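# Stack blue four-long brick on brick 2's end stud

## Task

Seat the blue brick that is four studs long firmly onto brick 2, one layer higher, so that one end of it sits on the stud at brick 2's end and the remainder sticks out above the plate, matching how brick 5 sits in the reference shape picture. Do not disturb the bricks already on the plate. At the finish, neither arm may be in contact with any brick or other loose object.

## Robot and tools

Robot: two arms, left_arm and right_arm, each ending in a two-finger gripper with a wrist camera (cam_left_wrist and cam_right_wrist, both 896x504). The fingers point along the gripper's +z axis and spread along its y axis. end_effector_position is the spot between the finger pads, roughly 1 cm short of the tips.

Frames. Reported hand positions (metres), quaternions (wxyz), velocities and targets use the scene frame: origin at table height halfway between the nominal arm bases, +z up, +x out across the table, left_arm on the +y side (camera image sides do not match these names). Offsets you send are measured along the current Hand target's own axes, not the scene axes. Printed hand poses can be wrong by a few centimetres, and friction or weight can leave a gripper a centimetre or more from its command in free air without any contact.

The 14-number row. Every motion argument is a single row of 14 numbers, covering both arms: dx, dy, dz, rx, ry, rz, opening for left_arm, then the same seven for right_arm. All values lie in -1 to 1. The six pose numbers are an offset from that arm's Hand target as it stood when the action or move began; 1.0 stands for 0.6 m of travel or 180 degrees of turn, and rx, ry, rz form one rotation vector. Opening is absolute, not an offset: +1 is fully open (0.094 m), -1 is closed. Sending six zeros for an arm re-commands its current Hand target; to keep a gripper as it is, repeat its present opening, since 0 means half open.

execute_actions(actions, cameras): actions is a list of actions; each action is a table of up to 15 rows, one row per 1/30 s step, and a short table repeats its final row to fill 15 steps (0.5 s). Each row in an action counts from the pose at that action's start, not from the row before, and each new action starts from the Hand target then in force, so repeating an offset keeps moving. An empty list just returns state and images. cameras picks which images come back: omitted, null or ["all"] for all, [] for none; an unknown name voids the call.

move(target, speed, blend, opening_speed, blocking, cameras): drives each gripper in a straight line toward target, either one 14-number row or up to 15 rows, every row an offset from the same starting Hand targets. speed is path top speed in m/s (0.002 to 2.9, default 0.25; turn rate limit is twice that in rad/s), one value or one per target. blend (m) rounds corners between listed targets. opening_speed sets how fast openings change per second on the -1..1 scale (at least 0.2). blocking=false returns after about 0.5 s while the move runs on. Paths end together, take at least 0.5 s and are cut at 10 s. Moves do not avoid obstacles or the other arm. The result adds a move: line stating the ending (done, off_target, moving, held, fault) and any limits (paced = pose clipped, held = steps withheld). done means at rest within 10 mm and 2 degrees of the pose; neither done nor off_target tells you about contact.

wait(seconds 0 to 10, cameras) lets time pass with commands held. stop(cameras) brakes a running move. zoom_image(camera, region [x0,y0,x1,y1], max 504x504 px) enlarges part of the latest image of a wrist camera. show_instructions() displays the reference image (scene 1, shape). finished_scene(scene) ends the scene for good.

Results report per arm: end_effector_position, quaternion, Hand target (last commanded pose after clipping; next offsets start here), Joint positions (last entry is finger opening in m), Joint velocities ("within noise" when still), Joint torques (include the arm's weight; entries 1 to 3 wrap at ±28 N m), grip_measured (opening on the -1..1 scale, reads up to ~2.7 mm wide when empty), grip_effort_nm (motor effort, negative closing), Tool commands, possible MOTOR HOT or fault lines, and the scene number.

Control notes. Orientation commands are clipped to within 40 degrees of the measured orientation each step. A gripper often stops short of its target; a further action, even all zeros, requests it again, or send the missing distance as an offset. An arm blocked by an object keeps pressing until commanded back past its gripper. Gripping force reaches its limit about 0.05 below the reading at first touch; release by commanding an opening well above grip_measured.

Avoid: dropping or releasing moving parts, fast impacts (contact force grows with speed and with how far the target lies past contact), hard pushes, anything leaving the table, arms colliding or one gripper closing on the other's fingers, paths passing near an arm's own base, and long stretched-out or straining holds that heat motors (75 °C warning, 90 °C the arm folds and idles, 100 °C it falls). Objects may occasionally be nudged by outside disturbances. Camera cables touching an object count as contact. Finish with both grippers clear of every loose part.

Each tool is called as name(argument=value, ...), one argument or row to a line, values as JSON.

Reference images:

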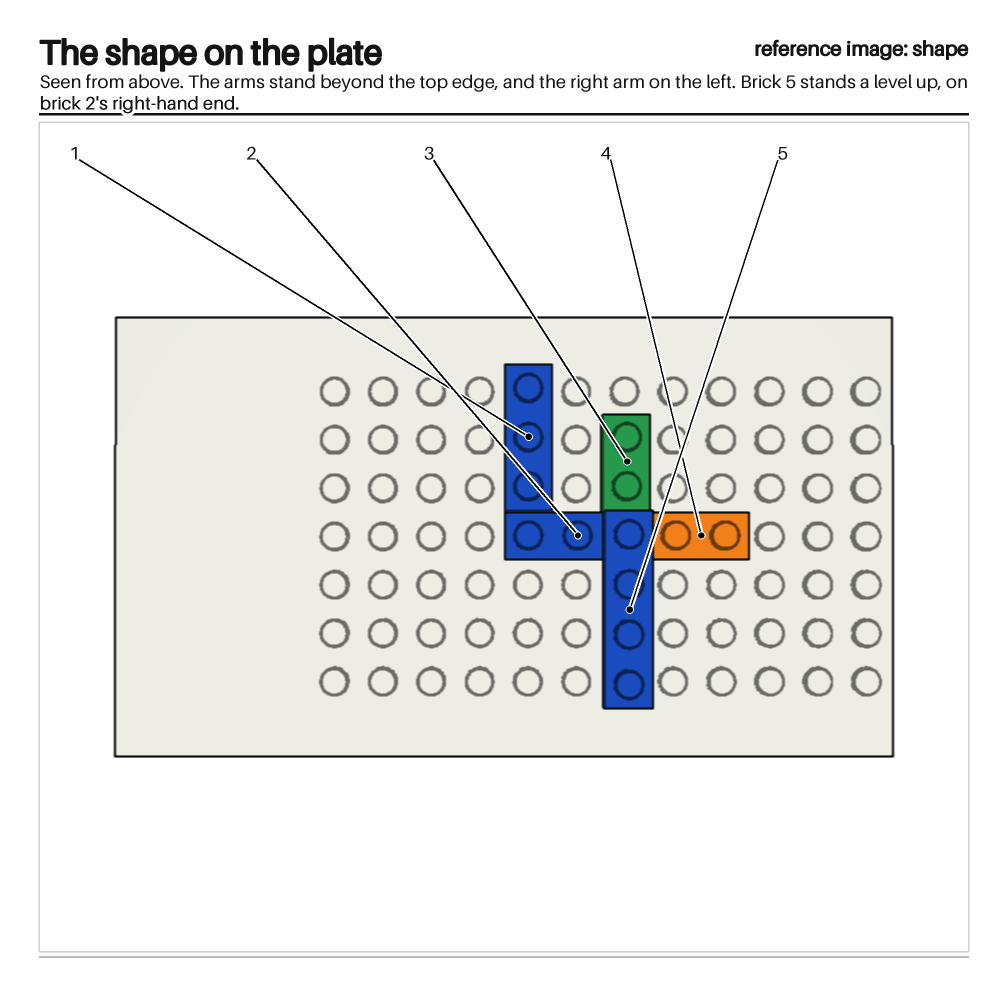

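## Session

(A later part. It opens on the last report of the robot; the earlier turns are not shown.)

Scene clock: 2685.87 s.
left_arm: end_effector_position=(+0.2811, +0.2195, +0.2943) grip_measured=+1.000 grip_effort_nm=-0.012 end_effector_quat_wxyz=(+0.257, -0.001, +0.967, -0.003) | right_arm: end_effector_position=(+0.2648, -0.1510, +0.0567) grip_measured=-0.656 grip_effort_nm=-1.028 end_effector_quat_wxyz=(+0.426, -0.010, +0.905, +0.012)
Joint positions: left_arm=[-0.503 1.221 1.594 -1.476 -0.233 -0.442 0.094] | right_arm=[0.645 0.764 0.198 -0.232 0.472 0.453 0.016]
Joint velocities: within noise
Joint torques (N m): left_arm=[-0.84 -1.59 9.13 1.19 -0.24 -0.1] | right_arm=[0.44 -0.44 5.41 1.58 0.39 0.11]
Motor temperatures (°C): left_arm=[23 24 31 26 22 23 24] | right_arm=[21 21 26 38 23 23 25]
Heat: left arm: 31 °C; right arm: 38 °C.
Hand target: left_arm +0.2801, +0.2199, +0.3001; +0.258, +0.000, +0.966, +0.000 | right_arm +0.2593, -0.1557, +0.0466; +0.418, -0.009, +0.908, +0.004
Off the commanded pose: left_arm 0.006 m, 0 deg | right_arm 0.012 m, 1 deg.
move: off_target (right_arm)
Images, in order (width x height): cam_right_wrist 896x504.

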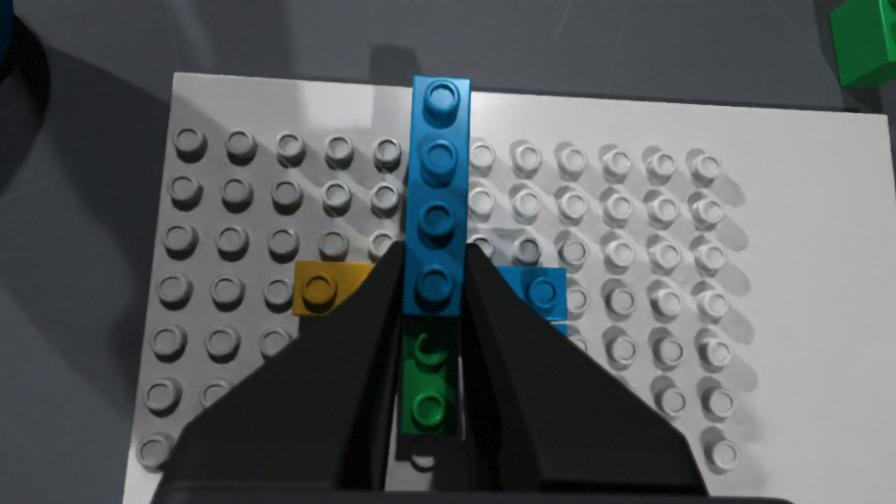

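zoom_image(
  camera="cam_right_wrist",
  region=[270, 230, 370, 330],
)

zoom_image(
  camera="cam_right_wrist",
  region=[490, 230, 590, 330],
)

zoom_image(
  camera="cam_right_wrist",
  region=[390, 65, 490, 165],
)

zoom_image(
  camera="cam_right_wrist",
  region=[390, 225, 490, 325],
)

zoom_image(
  camera="cam_right_wrist",
  region=[380, 310, 480, 410],
)

Scaled by 5.040.

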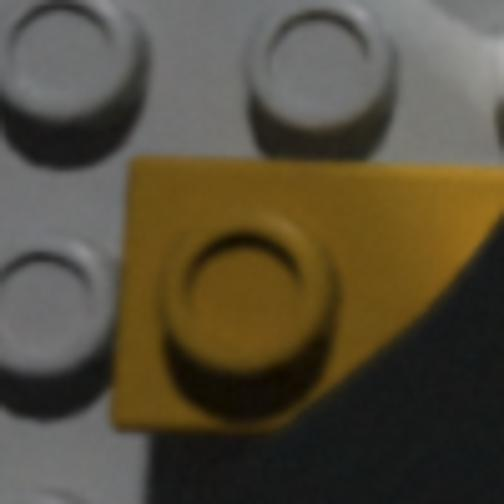

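Scaled by 5.040.

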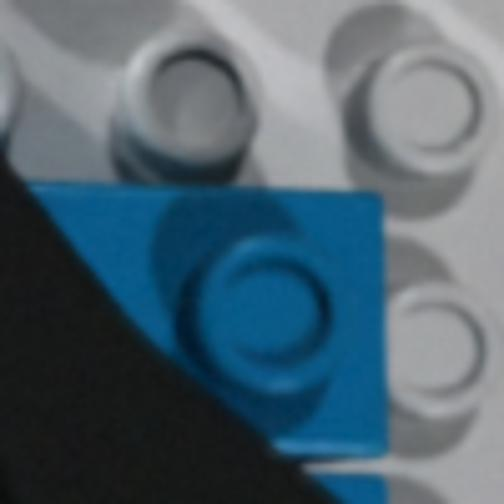

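Scaled by 5.040.

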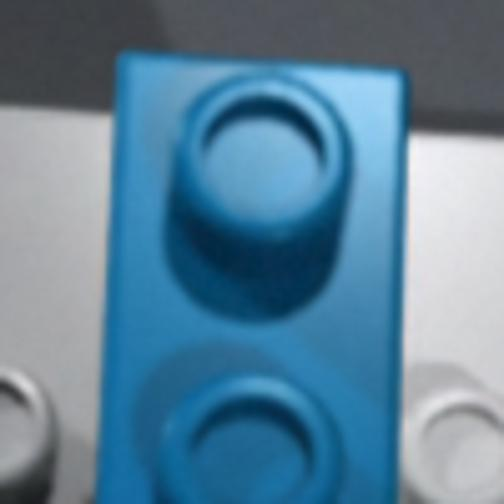

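Scaled by 5.040.

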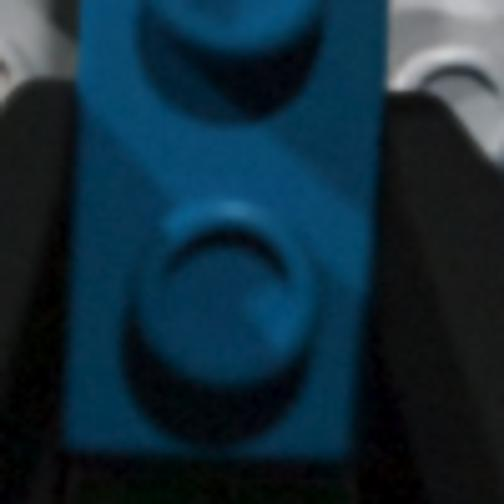

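Scaled by 5.040.

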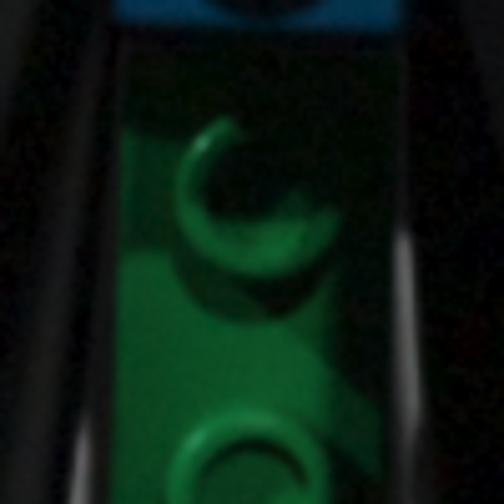

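move(
  target=[0,0,0,0,0,0,1.0,0.0145,-0.0015,0.0036,0,0,0,-0.85],
  speed=0.03,
  cameras=["cam_right_wrist"],
)

Scene clock: 2719.40 s.
left_arm: end_effector_position=(+0.2811, +0.2195, +0.2943) grip_measured=+1.000 grip_effort_nm=-0.012 end_effector_quat_wxyz=(+0.257, -0.001, +0.967, -0.003) | right_arm: end_effector_position=(+0.2644, -0.1510, +0.0564) grip_measured=-0.656 grip_effort_nm=-1.033 end_effector_quat_wxyz=(+0.437, -0.008, +0.899, +0.012)
Joint positions: left_arm=[-0.503 1.221 1.594 -1.476 -0.233 -0.442 0.094] | right_arm=[0.665 0.751 0.176 -0.205 0.5 0.461 0.016]
Joint velocities: within noise
Joint torques (N m): left_arm=[-0.83 -1.59 9.14 1.18 -0.24 -0.1] | right_arm=[0.12 0.28 4.51 1.51 0.18 0.15]
Motor temperatures (°C): left_arm=[23 24 31 26 22 23 24] | right_arm=[21 21 25 38 23 23 25]
Heat: left arm: 31 °C; right arm: 38 °C.
Hand target: left_arm +0.2801, +0.2199, +0.3001; +0.258, +0.000, +0.966, +0.000 | right_arm +0.2552, -0.1566, +0.0385; +0.418, -0.009, +0.909, +0.004
Off the commanded pose: left_arm 0.006 m, 0 deg | right_arm 0.021 m, 3 deg.
move: off_target (right_arm)
Images, in order (width x height): cam_right_wrist 896x504.

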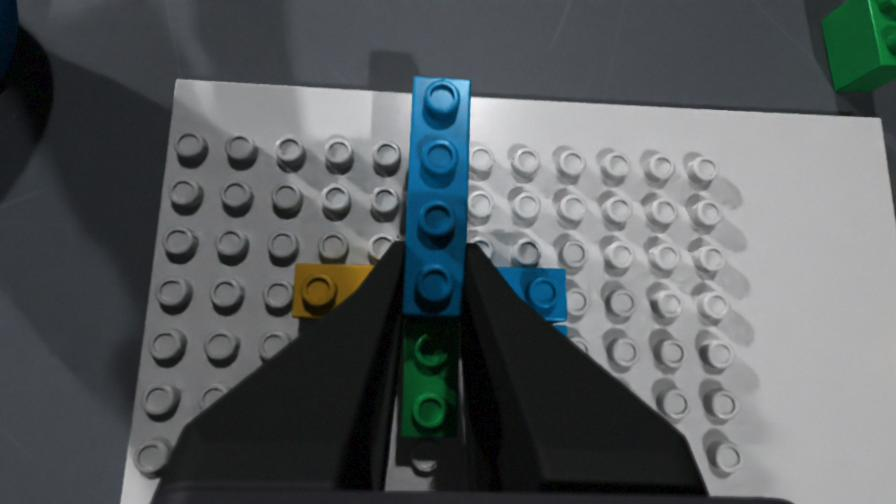

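move(
  target=[0,0,0,0,0,0,1.0,0.0181,-0.001,0.0045,0,0.011,0,-0.85],
  speed=0.03,
  cameras=["cam_right_wrist"],
)

Scene clock: 2752.03 s.
left_arm: end_effector_position=(+0.2811, +0.2195, +0.2943) grip_measured=+1.000 grip_effort_nm=-0.022 end_effector_quat_wxyz=(+0.257, -0.001, +0.967, -0.003) | right_arm: end_effector_position=(+0.2646, -0.1509, +0.0559) grip_measured=-0.656 grip_effort_nm=-1.033 end_effector_quat_wxyz=(+0.439, -0.001, +0.899, +0.015)
Joint positions: left_arm=[-0.503 1.221 1.594 -1.476 -0.233 -0.442 0.094] | right_arm=[0.665 0.751 0.171 -0.197 0.5 0.474 0.016]
Joint velocities: within noise
Joint torques (N m): left_arm=[-0.85 -1.57 9.16 1.19 -0.24 -0.1] | right_arm=[0.12 1.65 3.99 1.34 0.03 0.17]
Motor temperatures (°C): left_arm=[23 24 31 26 22 23 24] | right_arm=[21 21 25 37 23 23 25]
Heat: left arm: 31 °C; right arm: 37 °C.
Hand target: left_arm +0.2801, +0.2199, +0.3001; +0.258, +0.000, +0.966, +0.000 | right_arm +0.2502, -0.1573, +0.0286; +0.402, -0.009, +0.916, +0.004
Off the commanded pose: left_arm 0.006 m, 0 deg | right_arm 0.032 m, 5 deg.
move: off_target (right_arm)
Images, in order (width x height): cam_right_wrist 896x504.

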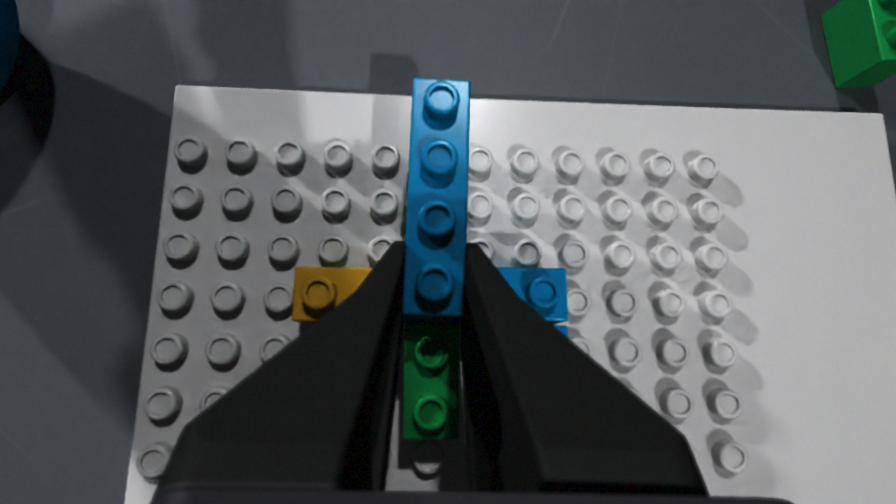

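move(
  target=[0,0,0,0,0,0,1.0,-0.0518,0.0083,-0.0101,0,-0.0256,0,-0.85],
  speed=0.03,
  cameras=["cam_right_wrist"],
)

Scene clock: 2769.73 s.
left_arm: end_effector_position=(+0.2811, +0.2195, +0.2943) grip_measured=+1.000 grip_effort_nm=-0.017 end_effector_quat_wxyz=(+0.257, -0.001, +0.967, -0.003) | right_arm: end_effector_position=(+0.2657, -0.1512, +0.0567) grip_measured=-0.656 grip_effort_nm=-1.038 end_effector_quat_wxyz=(+0.441, -0.006, +0.897, +0.011)
Joint positions: left_arm=[-0.503 1.221 1.594 -1.476 -0.233 -0.442 0.094] | right_arm=[0.665 0.756 0.171 -0.188 0.506 0.46 0.016]
Joint velocities: within noise
Joint torques (N m): left_arm=[-0.84 -1.57 9.14 1.19 -0.24 -0.1] | right_arm=[-0.16 1.74 8.14 1.65 0.34 -0.06]
Motor temperatures (°C): left_arm=[23 24 31 26 22 23 24] | right_arm=[21 21 25 36 23 23 25]
Heat: left arm: 31 °C; right arm: 36 °C.
Hand target: left_arm +0.2801, +0.2199, +0.3001; +0.258, +0.000, +0.966, +0.000 | right_arm +0.2667, -0.1520, +0.0556; +0.438, -0.009, +0.899, +0.004
Off the commanded pose: left_arm 0.006 m, 0 deg | right_arm 0.002 m, 1 deg.
move: done
Images, in order (width x height): cam_right_wrist 896x504.

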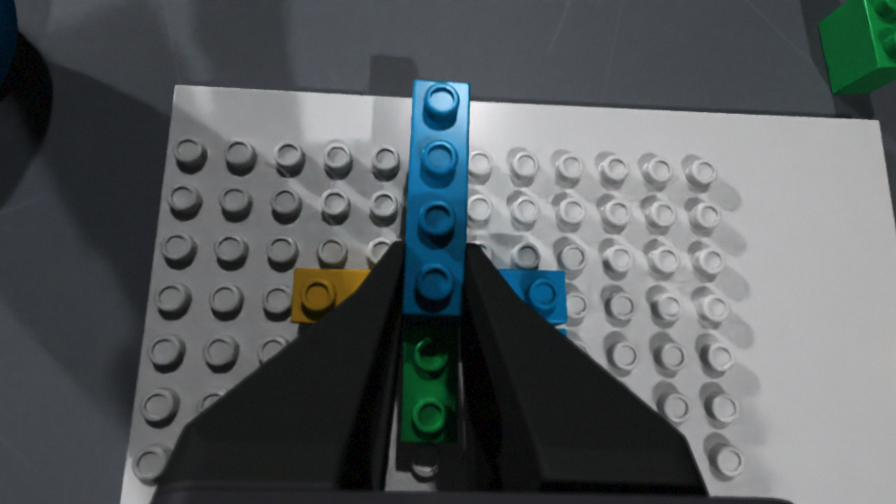

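move(
  target=[0,0,0,0,0,0,1.0,0,0,0,0,0,0,-0.55],
  speed=0.03,
  opening_speed=0.3,
  cameras=["cam_right_wrist"],
)

Scene clock: 2791.73 s.
left_arm: end_effector_position=(+0.2811, +0.2195, +0.2943) grip_measured=+1.000 grip_effort_nm=-0.007 end_effector_quat_wxyz=(+0.257, -0.001, +0.967, -0.003) | right_arm: end_effector_position=(+0.2662, -0.1508, +0.0548) grip_measured=-0.553 grip_effort_nm=0.159 end_effector_quat_wxyz=(+0.439, -0.008, +0.898, +0.009)
Joint positions: left_arm=[-0.503 1.221 1.594 -1.476 -0.233 -0.442 0.094] | right_arm=[0.665 0.773 0.171 -0.177 0.506 0.457 0.021]
Joint velocities: within noise
Joint torques (N m): left_arm=[-0.83 -1.58 9.13 1.19 -0.23 -0.1] | right_arm=[-0.16 0.05 8.08 1.55 0.34 -0.03]
Motor temperatures (°C): left_arm=[23 24 31 26 22 23 24] | right_arm=[21 21 25 37 23 23 25]
Heat: left arm: 31 °C; right arm: 37 °C.
Hand target: left_arm +0.2801, +0.2199, +0.3001; +0.258, +0.000, +0.966, +0.000 | right_arm +0.2667, -0.1520, +0.0556; +0.438, -0.009, +0.899, +0.004
Off the commanded pose: left_arm 0.006 m, 0 deg | right_arm 0.002 m, 1 deg.
move: done
Images, in order (width x height): cam_right_wrist 896x504.

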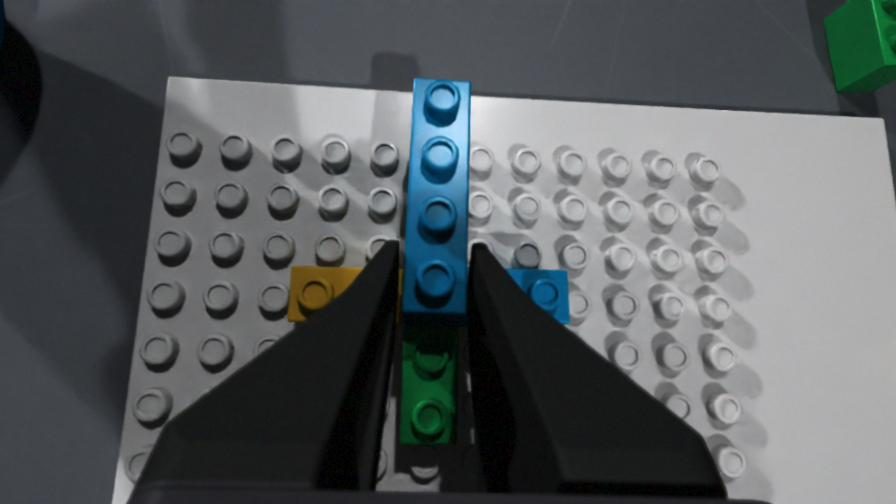

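zoom_image(
  camera="cam_right_wrist",
  region=[390, 65, 490, 165],
)

zoom_image(
  camera="cam_right_wrist",
  region=[390, 165, 490, 265],
)

zoom_image(
  camera="cam_right_wrist",
  region=[390, 235, 490, 335],
)

zoom_image(
  camera="cam_right_wrist",
  region=[270, 240, 370, 340],
)

zoom_image(
  camera="cam_right_wrist",
  region=[490, 240, 590, 340],
)

zoom_image(
  camera="cam_right_wrist",
  region=[380, 330, 480, 460],
)

Scaled by 5.040.

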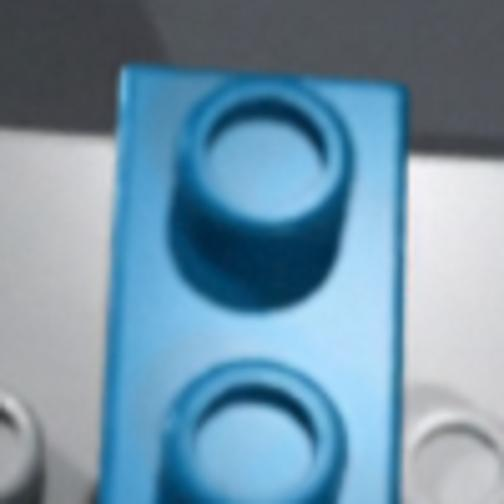

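Scaled by 5.040.

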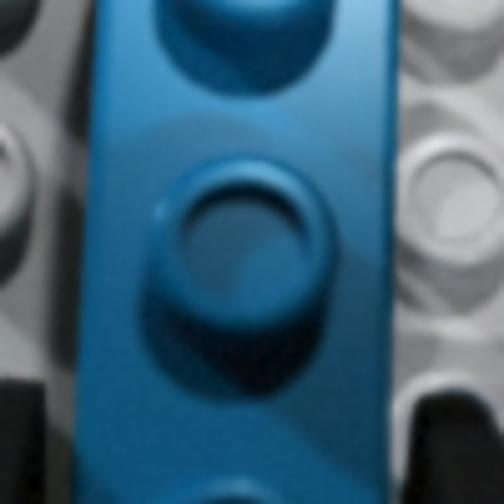

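Scaled by 5.040.

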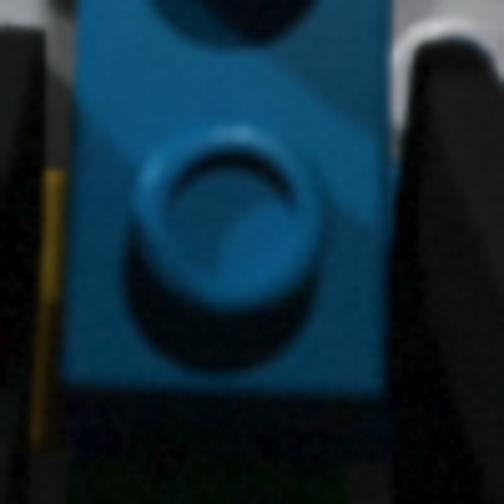

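Scaled by 5.040.

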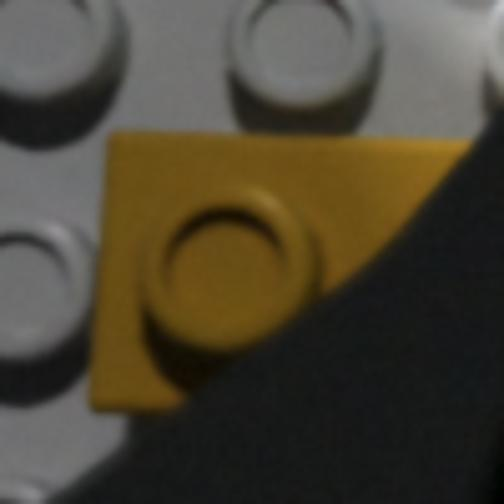

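Scaled by 5.040.

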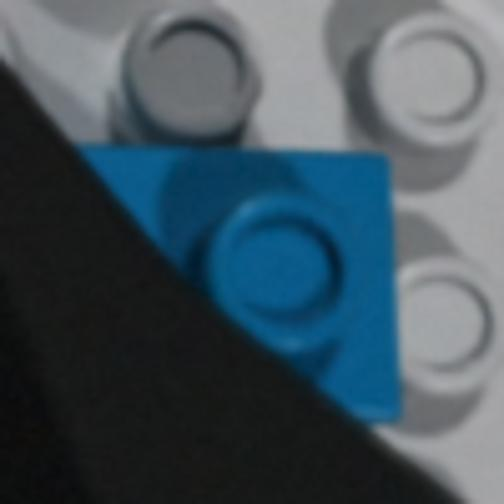

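Scaled by 3.877.

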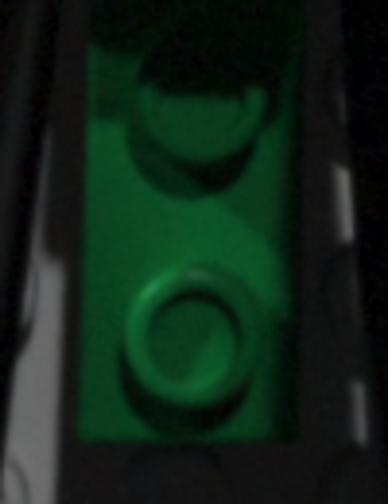

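move(
  target=[
    [0,0,0,0,0,0,1.0,0,0,0,0,0,0,-0.40],
    [0,0,0,0,0,0,1.0,-0.0656,0,-0.0513,0,0,0,-0.40],
  ],
  speed=0.06,
  opening_speed=0.5,
  cameras=["cam_right_wrist"],
)

Scene clock: 2849.23 s.
left_arm: end_effector_position=(+0.2811, +0.2195, +0.2943) grip_measured=+1.000 grip_effort_nm=-0.017 end_effector_quat_wxyz=(+0.257, -0.001, +0.967, -0.003) | right_arm: end_effector_position=(+0.2626, -0.1549, +0.0904) grip_measured=-0.403 grip_effort_nm=0.139 end_effector_quat_wxyz=(+0.426, -0.015, +0.905, -0.006)
Joint positions: left_arm=[-0.503 1.221 1.594 -1.476 -0.233 -0.442 0.094] | right_arm=[0.665 0.702 0.328 -0.445 0.511 0.452 0.028]
Joint velocities: within noise
Joint torques (N m): left_arm=[-0.81 -1.59 9.13 1.18 -0.24 -0.1] | right_arm=[-0.25 -1.2 11.06 1.49 0.29 0.01]
Motor temperatures (°C): left_arm=[23 24 31 26 22 23 24] | right_arm=[21 21 26 36 23 23 24]
Heat: left arm: 31 °C; right arm: 36 °C.
Hand target: left_arm +0.2801, +0.2199, +0.3001; +0.258, +0.000, +0.966, +0.000 | right_arm +0.2667, -0.1520, +0.1055; +0.438, -0.009, +0.899, +0.004
Off the commanded pose: left_arm 0.006 m, 0 deg | right_arm 0.016 m, 2 deg.
move: off_target (right_arm)
Images, in order (width x height): cam_right_wrist 896x504.

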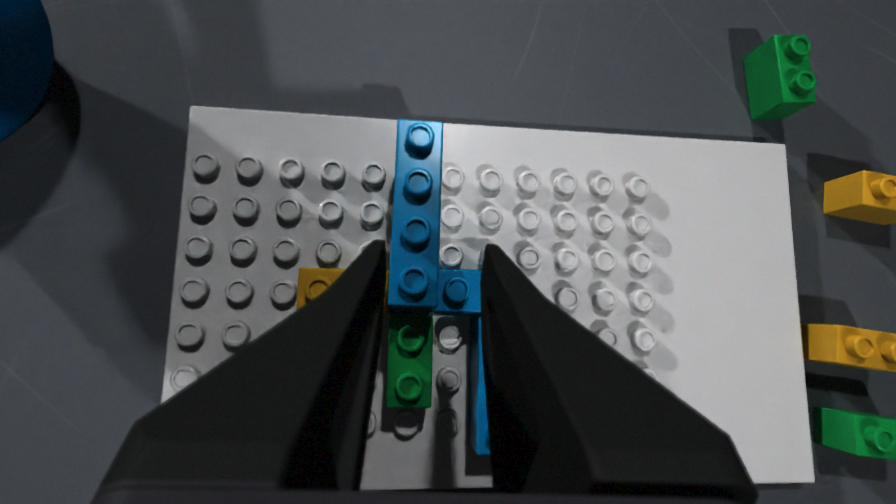

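zoom_image(
  camera="cam_right_wrist",
  region=[370, 115, 470, 215],
)

zoom_image(
  camera="cam_right_wrist",
  region=[370, 210, 470, 310],
)

zoom_image(
  camera="cam_right_wrist",
  region=[370, 300, 470, 400],
)

zoom_image(
  camera="cam_right_wrist",
  region=[150, 100, 350, 300],
)

Scaled by 5.040.

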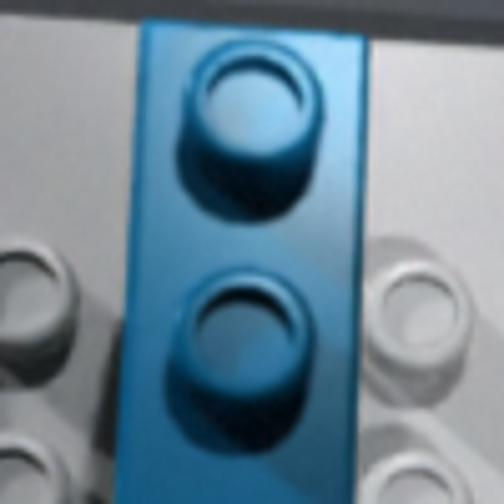

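Scaled by 5.040.

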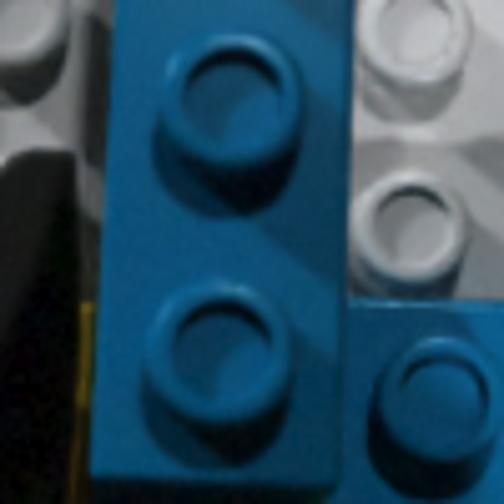

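Scaled by 5.040.

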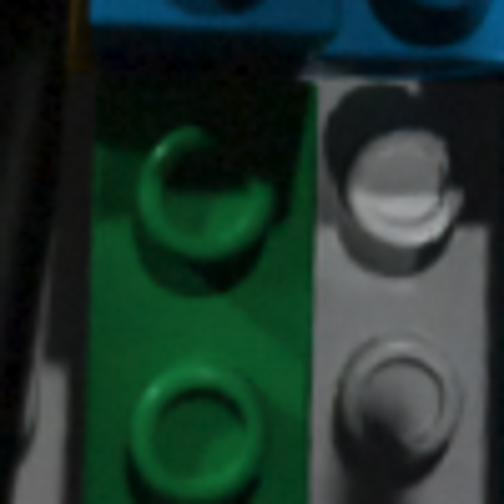

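Scaled by 2.520.

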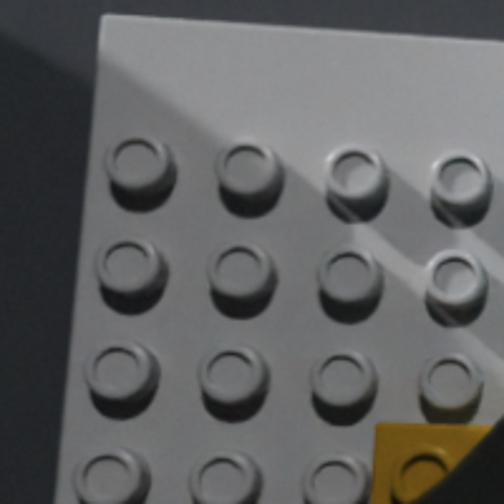

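move(
  target=[
    [0,0,0,0,0,0,1.0,0,0,0,0,0,0,-1.0],
    [0,0,0,0,0,0,1.0,0.0327,0.0005,0.0167,0,0,0,-1.0],
  ],
  speed=0.05,
  cameras=["cam_right_wrist"],
)

Scene clock: 2912.60 s.
left_arm: end_effector_position=(+0.2811, +0.2195, +0.2943) grip_measured=+1.000 grip_effort_nm=-0.017 end_effector_quat_wxyz=(+0.257, -0.001, +0.967, -0.003) | right_arm: end_effector_position=(+0.2608, -0.1520, +0.0823) grip_measured=-0.982 grip_effort_nm=-0.965 end_effector_quat_wxyz=(+0.428, -0.017, +0.904, +0.001)
Joint positions: left_arm=[-0.503 1.221 1.594 -1.476 -0.233 -0.442 0.094] | right_arm=[0.68 0.7 0.292 -0.405 0.511 0.461 0.001]
Joint velocities: within noise
Joint torques (N m): left_arm=[-0.81 -1.57 9.14 1.19 -0.23 -0.1] | right_arm=[0.61 -0.88 6.86 1.8 0.49 0.12]
Motor temperatures (°C): left_arm=[23 24 31 26 22 23 24] | right_arm=[21 21 27 35 23 23 23]
Heat: left arm: 31 °C; right arm: 35 °C.
Hand target: left_arm +0.2801, +0.2199, +0.3001; +0.258, +0.000, +0.966, +0.000 | right_arm +0.2625, -0.1518, +0.0839; +0.438, -0.009, +0.899, +0.004
Off the commanded pose: left_arm 0.006 m, 0 deg | right_arm 0.002 m, 2 deg.
move: done
Images, in order (width x height): cam_right_wrist 896x504.

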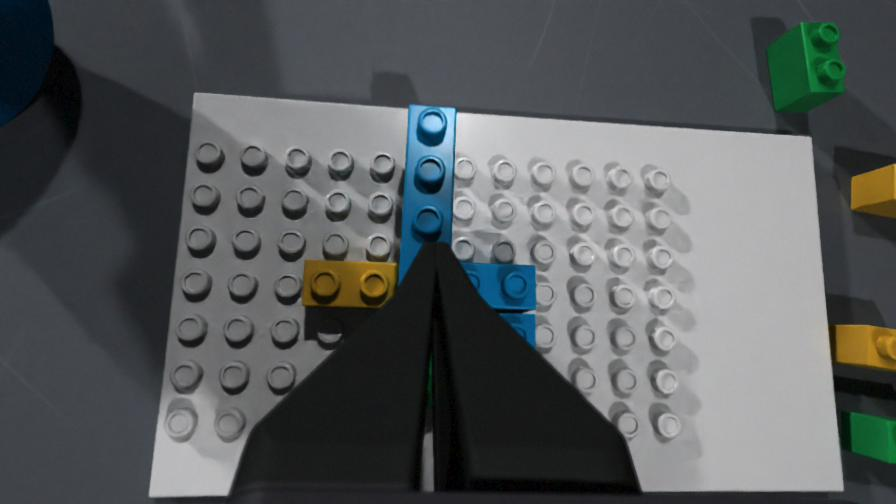

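move(
  target=[0,0,0,0,0,0,1.0,0.0092,0.0027,0.00445,0,0,0,-1.0],
  speed=0.04,
  cameras=["cam_right_wrist"],
)

Scene clock: 2931.00 s.
left_arm: end_effector_position=(+0.2811, +0.2195, +0.2943) grip_measured=+1.000 grip_effort_nm=-0.017 end_effector_quat_wxyz=(+0.257, -0.001, +0.967, -0.003) | right_arm: end_effector_position=(+0.2598, -0.1491, +0.0788) grip_measured=-0.982 grip_effort_nm=-0.965 end_effector_quat_wxyz=(+0.431, -0.016, +0.902, +0.006)
Joint positions: left_arm=[-0.503 1.221 1.594 -1.476 -0.233 -0.442 0.094] | right_arm=[0.698 0.7 0.272 -0.381 0.519 0.475 0.001]
Joint velocities: within noise
Joint torques (N m): left_arm=[-0.81 -1.58 9.13 1.19 -0.24 -0.09] | right_arm=[0.64 0.21 6.71 1.79 0.54 0.12]
Motor temperatures (°C): left_arm=[23 24 31 26 22 23 24] | right_arm=[21 21 27 37 23 23 24]
Heat: left arm: 31 °C; right arm: 37 °C.
Hand target: left_arm +0.2801, +0.2199, +0.3001; +0.258, +0.000, +0.966, +0.000 | right_arm +0.2612, -0.1501, +0.0779; +0.438, -0.009, +0.899, +0.004
Off the commanded pose: left_arm 0.006 m, 0 deg | right_arm 0.002 m, 1 deg.
move: done
Images, in order (width x height): cam_right_wrist 896x504.

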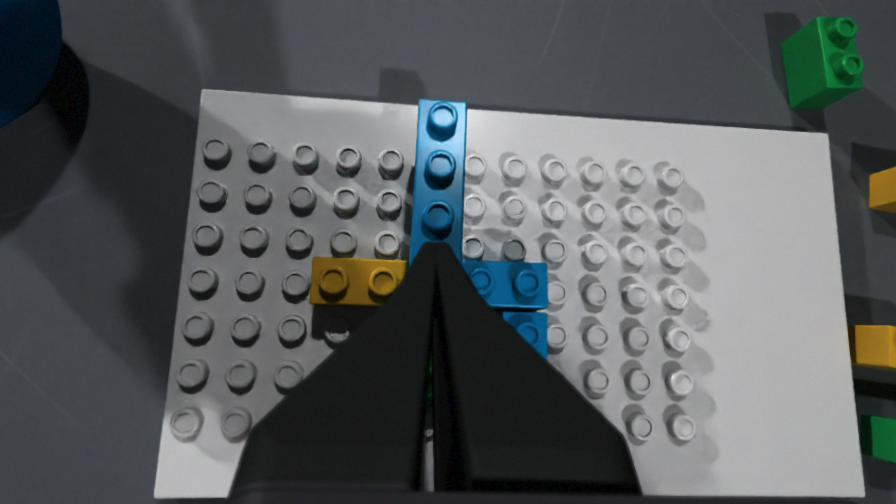

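move(
  target=[0,0,0,0,0,0,1.0,0.0079,-0.0017,0.0062,0,0,0,-1.0],
  speed=0.03,
  cameras=["cam_right_wrist"],
)

Scene clock: 2939.50 s.
left_arm: end_effector_position=(+0.2811, +0.2195, +0.2943) grip_measured=+1.000 grip_effort_nm=-0.012 end_effector_quat_wxyz=(+0.257, -0.001, +0.967, -0.003) | right_arm: end_effector_position=(+0.2606, -0.1499, +0.0751) grip_measured=-0.982 grip_effort_nm=-0.969 end_effector_quat_wxyz=(+0.435, -0.014, +0.900, +0.005)
Joint positions: left_arm=[-0.503 1.221 1.594 -1.476 -0.233 -0.442 0.094] | right_arm=[0.698 0.704 0.251 -0.35 0.526 0.476 0.001]
Joint velocities: within noise
Joint torques (N m): left_arm=[-0.81 -1.58 9.13 1.19 -0.24 -0.1] | right_arm=[0.13 0.28 6.41 1.79 0.42 0.08]
Motor temperatures (°C): left_arm=[23 24 31 26 22 23 24] | right_arm=[21 21 26 37 23 23 24]
Heat: left arm: 31 °C; right arm: 37 °C.
Hand target: left_arm +0.2801, +0.2199, +0.3001; +0.258, +0.000, +0.966, +0.000 | right_arm +0.2612, -0.1512, +0.0718; +0.438, -0.009, +0.899, +0.004
Off the commanded pose: left_arm 0.006 m, 0 deg | right_arm 0.004 m, 1 deg.
move: done
Images, in order (width x height): cam_right_wrist 896x504.

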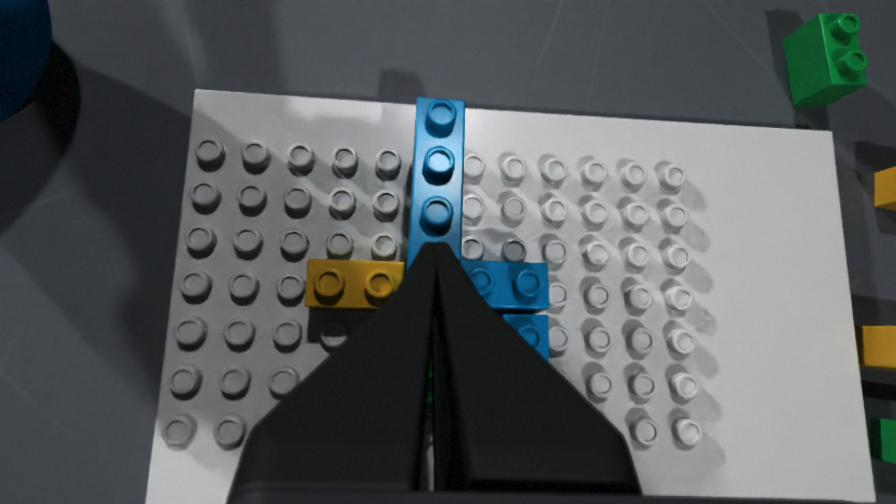

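move(
  target=[0,0,0,0,0,0,1.0,0.0089,0,0.0049,0,0,0,-1.0],
  speed=0.03,
  cameras=["cam_right_wrist"],
)

move(
  target=[0,0,0,0,0,0,1.0,0.0089,0,0.0049,0,0,0,-1.0],
  speed=0.03,
  cameras=["cam_right_wrist"],
)

Scene clock: 2948.13 s.
left_arm: end_effector_position=(+0.2811, +0.2195, +0.2943) grip_measured=+1.000 grip_effort_nm=-0.017 end_effector_quat_wxyz=(+0.257, -0.001, +0.967, -0.003) | right_arm: end_effector_position=(+0.2635, -0.1488, +0.0744) grip_measured=-0.982 grip_effort_nm=-0.969 end_effector_quat_wxyz=(+0.445, -0.009, +0.895, +0.009)
Joint positions: left_arm=[-0.503 1.221 1.594 -1.476 -0.233 -0.442 0.094] | right_arm=[0.698 0.709 0.232 -0.3 0.534 0.476 0.001]
Joint velocities: within noise
Joint torques (N m): left_arm=[-0.83 -1.59 9.11 1.19 -0.23 -0.1] | right_arm=[0.54 0.43 6.11 1.61 0.36 0.11]
Motor temperatures (°C): left_arm=[23 24 31 26 22 23 24] | right_arm=[21 21 26 37 23 23 24]
Heat: left arm: 31 °C; right arm: 37 °C.
Hand target: left_arm +0.2801, +0.2199, +0.3001; +0.258, +0.000, +0.966, +0.000 | right_arm +0.2602, -0.1512, +0.0658; +0.438, -0.009, +0.899, +0.004
Off the commanded pose: left_arm 0.006 m, 0 deg | right_arm 0.009 m, 1 deg.
move: done
Images, in order (width x height): cam_right_wrist 896x504.

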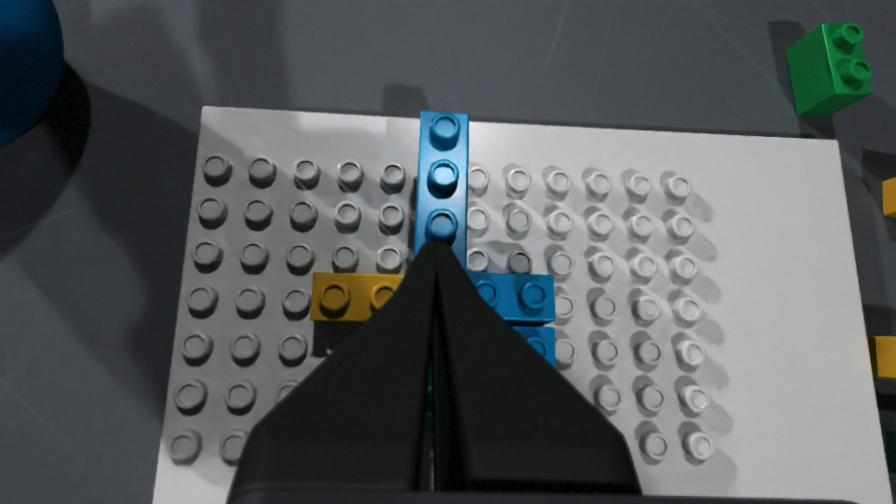

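Scene clock: 2949.03 s.
left_arm: end_effector_position=(+0.2811, +0.2195, +0.2943) grip_measured=+1.000 grip_effort_nm=-0.012 end_effector_quat_wxyz=(+0.257, -0.001, +0.967, -0.003) | right_arm: end_effector_position=(+0.2661, -0.1479, +0.0740) grip_measured=-0.982 grip_effort_nm=-0.969 end_effector_quat_wxyz=(+0.455, -0.004, +0.891, +0.012)
Joint positions: left_arm=[-0.503 1.221 1.594 -1.476 -0.233 -0.442 0.094] | right_arm=[0.702 0.715 0.214 -0.255 0.546 0.478 0.001]
Joint velocities: within noise
Joint torques (N m): left_arm=[-0.83 -1.58 9.13 1.19 -0.24 -0.1] | right_arm=[0.57 0.7 5.7 1.5 0.26 0.12]
Motor temperatures (°C): left_arm=[23 24 31 26 22 23 24] | right_arm=[21 21 26 37 23 23 24]
Heat: left arm: 31 °C; right arm: 37 °C.
Hand target: left_arm +0.2801, +0.2199, +0.3001; +0.258, +0.000, +0.966, +0.000 | right_arm +0.2593, -0.1512, +0.0600; +0.439, -0.008, +0.899, +0.004
Off the commanded pose: left_arm 0.006 m, 0 deg | right_arm 0.016 m, 2 deg.
move: off_target (right_arm)
Images, in order (width x height): cam_right_wrist 896x504.

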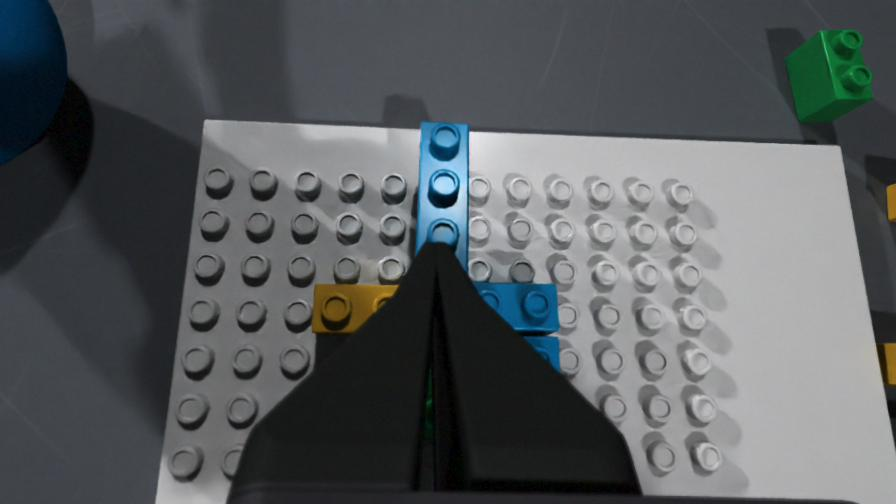

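move(
  target=[0,0,0,0,0,0,1.0,-0.0545,0,-0.0384,0,0,0,-1.0],
  speed=0.08,
  cameras=["cam_right_wrist"],
)

Scene clock: 3039.73 s.
left_arm: end_effector_position=(+0.2811, +0.2195, +0.2943) grip_measured=+1.000 grip_effort_nm=-0.012 end_effector_quat_wxyz=(+0.257, -0.001, +0.967, -0.003) | right_arm: end_effector_position=(+0.2575, -0.1544, +0.0857) grip_measured=-0.982 grip_effort_nm=-0.969 end_effector_quat_wxyz=(+0.427, -0.016, +0.904, -0.007)
Joint positions: left_arm=[-0.503 1.221 1.594 -1.476 -0.233 -0.442 0.094] | right_arm=[0.7 0.686 0.306 -0.452 0.538 0.478 0.001]
Joint velocities: within noise
Joint torques (N m): left_arm=[-0.83 -1.58 9.13 1.19 -0.23 -0.1] | right_arm=[-0.24 -1.02 10.93 1.45 0.28 0.03]
Motor temperatures (°C): left_arm=[23 24 31 26 22 23 24] | right_arm=[21 21 26 36 23 23 24]
Heat: left arm: 31 °C; right arm: 36 °C.
Hand target: left_arm +0.2801, +0.2199, +0.3001; +0.258, +0.000, +0.966, +0.000 | right_arm +0.2613, -0.1512, +0.0998; +0.439, -0.009, +0.899, +0.004
Off the commanded pose: left_arm 0.006 m, 0 deg | right_arm 0.015 m, 2 deg.
move: off_target (right_arm)
Images, in order (width x height): cam_right_wrist 896x504.

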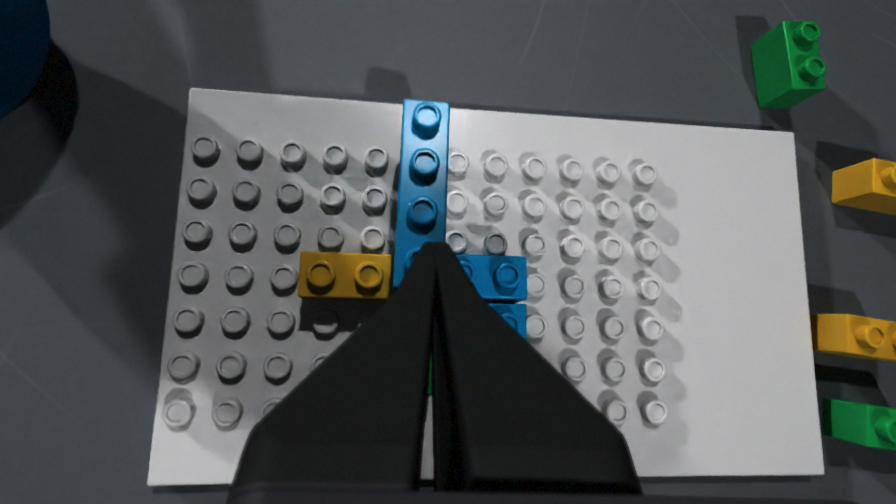

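zoom_image(
  camera="cam_right_wrist",
  region=[380, 95, 480, 195],
)

zoom_image(
  camera="cam_right_wrist",
  region=[380, 190, 480, 290],
)

Scaled by 5.040.

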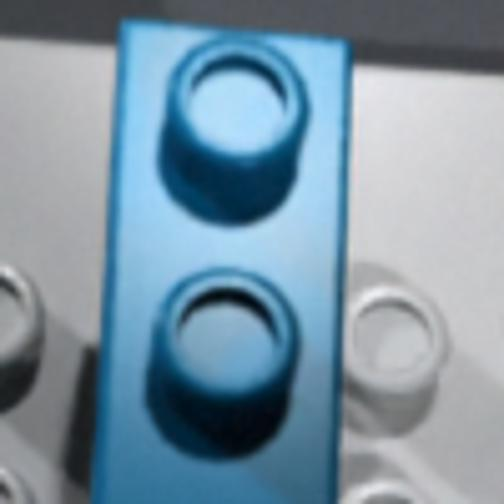

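Scaled by 5.040.

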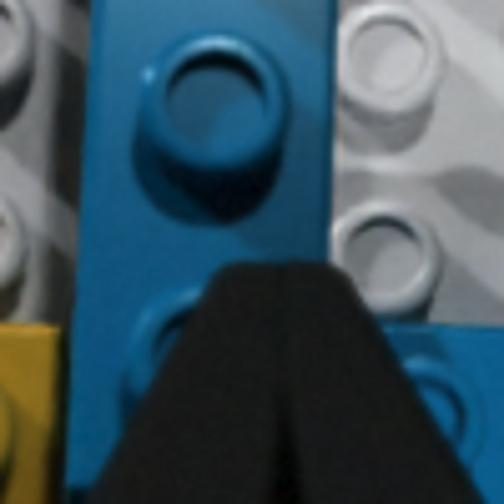

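move(
  target=[0,0,0,0,0,0,1.0,0.0315,-0.0005,0.0236,0,0,0,-1.0],
  speed=0.06,
  cameras=["cam_right_wrist"],
)

Scene clock: 3104.63 s.
left_arm: end_effector_position=(+0.2811, +0.2195, +0.2943) grip_measured=+1.000 grip_effort_nm=-0.012 end_effector_quat_wxyz=(+0.257, -0.001, +0.967, -0.003) | right_arm: end_effector_position=(+0.2598, -0.1523, +0.0778) grip_measured=-0.982 grip_effort_nm=-0.969 end_effector_quat_wxyz=(+0.435, -0.012, +0.900, +0.000)
Joint positions: left_arm=[-0.503 1.221 1.594 -1.476 -0.233 -0.442 0.094] | right_arm=[0.7 0.694 0.262 -0.376 0.538 0.478 0.001]
Joint velocities: within noise
Joint torques (N m): left_arm=[-0.8 -1.58 9.13 1.19 -0.23 -0.1] | right_arm=[-0.02 0.23 6.84 1.79 0.3 0.06]
Motor temperatures (°C): left_arm=[23 24 31 26 22 23 24] | right_arm=[21 21 27 36 23 23 24]
Heat: left arm: 31 °C; right arm: 36 °C.
Hand target: left_arm +0.2801, +0.2199, +0.3001; +0.258, +0.000, +0.966, +0.000 | right_arm +0.2608, -0.1515, +0.0762; +0.438, -0.009, +0.899, +0.004
Off the commanded pose: left_arm 0.006 m, 0 deg | right_arm 0.002 m, 1 deg.
move: done
Images, in order (width x height): cam_right_wrist 896x504.

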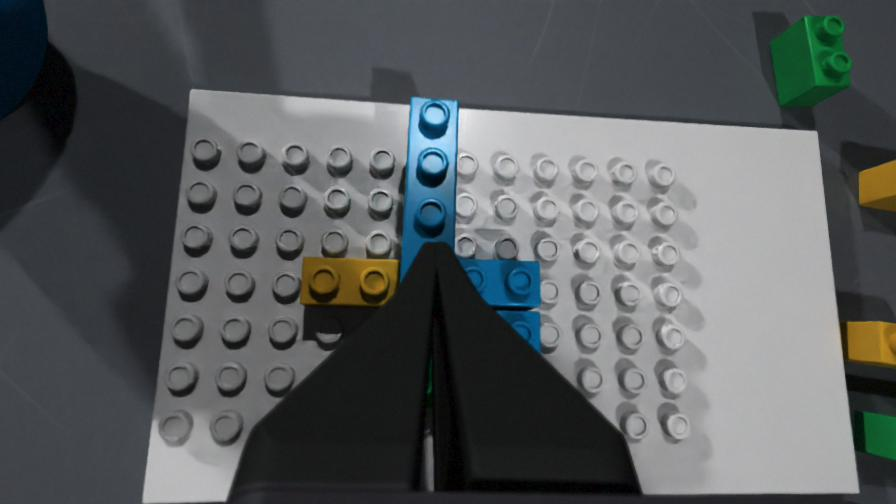

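move(
  target=[0,0,0,0,0,0,1.0,0.0058,0.0025,0.0035,0,0,0,-1.0],
  speed=0.03,
  cameras=[],
)

move(
  target=[0,0,0,0,0,0,1.0,0.01355,-0.0018,0.0018,0,0.0083,0,-1.0],
  speed=0.03,
  cameras=["cam_right_wrist"],
)

Scene clock: 3115.77 s.
left_arm: end_effector_position=(+0.2811, +0.2195, +0.2943) grip_measured=+1.000 grip_effort_nm=-0.012 end_effector_quat_wxyz=(+0.257, -0.001, +0.967, -0.003) | right_arm: end_effector_position=(+0.2605, -0.1505, +0.0754) grip_measured=-0.982 grip_effort_nm=-0.974 end_effector_quat_wxyz=(+0.435, -0.013, +0.900, +0.001)
Joint positions: left_arm=[-0.503 1.221 1.594 -1.476 -0.233 -0.442 0.094] | right_arm=[0.704 0.708 0.255 -0.355 0.538 0.48 0.001]
Joint velocities: within noise
Joint torques (N m): left_arm=[-0.83 -1.59 9.13 1.19 -0.24 -0.1] | right_arm=[0.64 0.12 6.31 1.78 0.39 0.14]
Motor temperatures (°C): left_arm=[23 24 31 26 22 23 24] | right_arm=[21 21 26 36 23 23 24]
Heat: left arm: 31 °C; right arm: 36 °C.
Hand target: left_arm +0.2801, +0.2199, +0.3001; +0.258, +0.000, +0.966, +0.000 | right_arm +0.2602, -0.1500, +0.0721; +0.438, -0.009, +0.899, +0.004
Off the commanded pose: left_arm 0.006 m, 0 deg | right_arm 0.003 m, 1 deg.
move: done
No camera images: "cameras" was empty.

Scene clock: 3116.53 s.
left_arm: end_effector_position=(+0.2811, +0.2195, +0.2943) grip_measured=+1.000 grip_effort_nm=-0.017 end_effector_quat_wxyz=(+0.257, -0.001, +0.967, -0.003) | right_arm: end_effector_position=(+0.2604, -0.1506, +0.0743) grip_measured=-0.982 grip_effort_nm=-0.969 end_effector_quat_wxyz=(+0.436, -0.007, +0.900, +0.005)
Joint positions: left_arm=[-0.503 1.221 1.594 -1.476 -0.233 -0.442 0.094] | right_arm=[0.704 0.708 0.249 -0.348 0.538 0.493 0.001]
Joint velocities: within noise
Joint torques (N m): left_arm=[-0.83 -1.58 9.13 1.19 -0.24 -0.1] | right_arm=[0.61 0.29 6.06 1.57 0.25 0.13]
Motor temperatures (°C): left_arm=[23 24 31 26 22 23 24] | right_arm=[21 21 26 36 23 23 24]
Heat: left arm: 31 °C; right arm: 36 °C.
Hand target: left_arm +0.2801, +0.2199, +0.3001; +0.258, +0.000, +0.966, +0.000 | right_arm +0.2561, -0.1511, +0.0650; +0.427, -0.009, +0.904, +0.004
Off the commanded pose: left_arm 0.006 m, 0 deg | right_arm 0.010 m, 1 deg.
move: done
Images, in order (width x height): cam_right_wrist 896x504.

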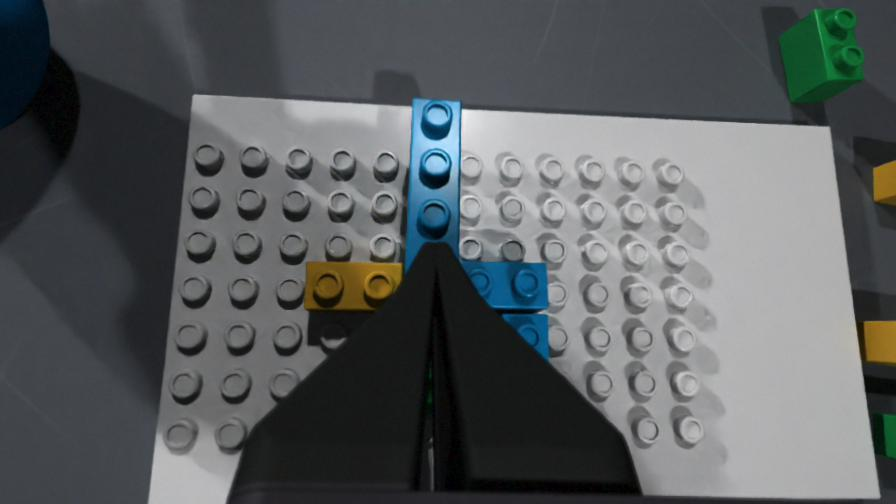

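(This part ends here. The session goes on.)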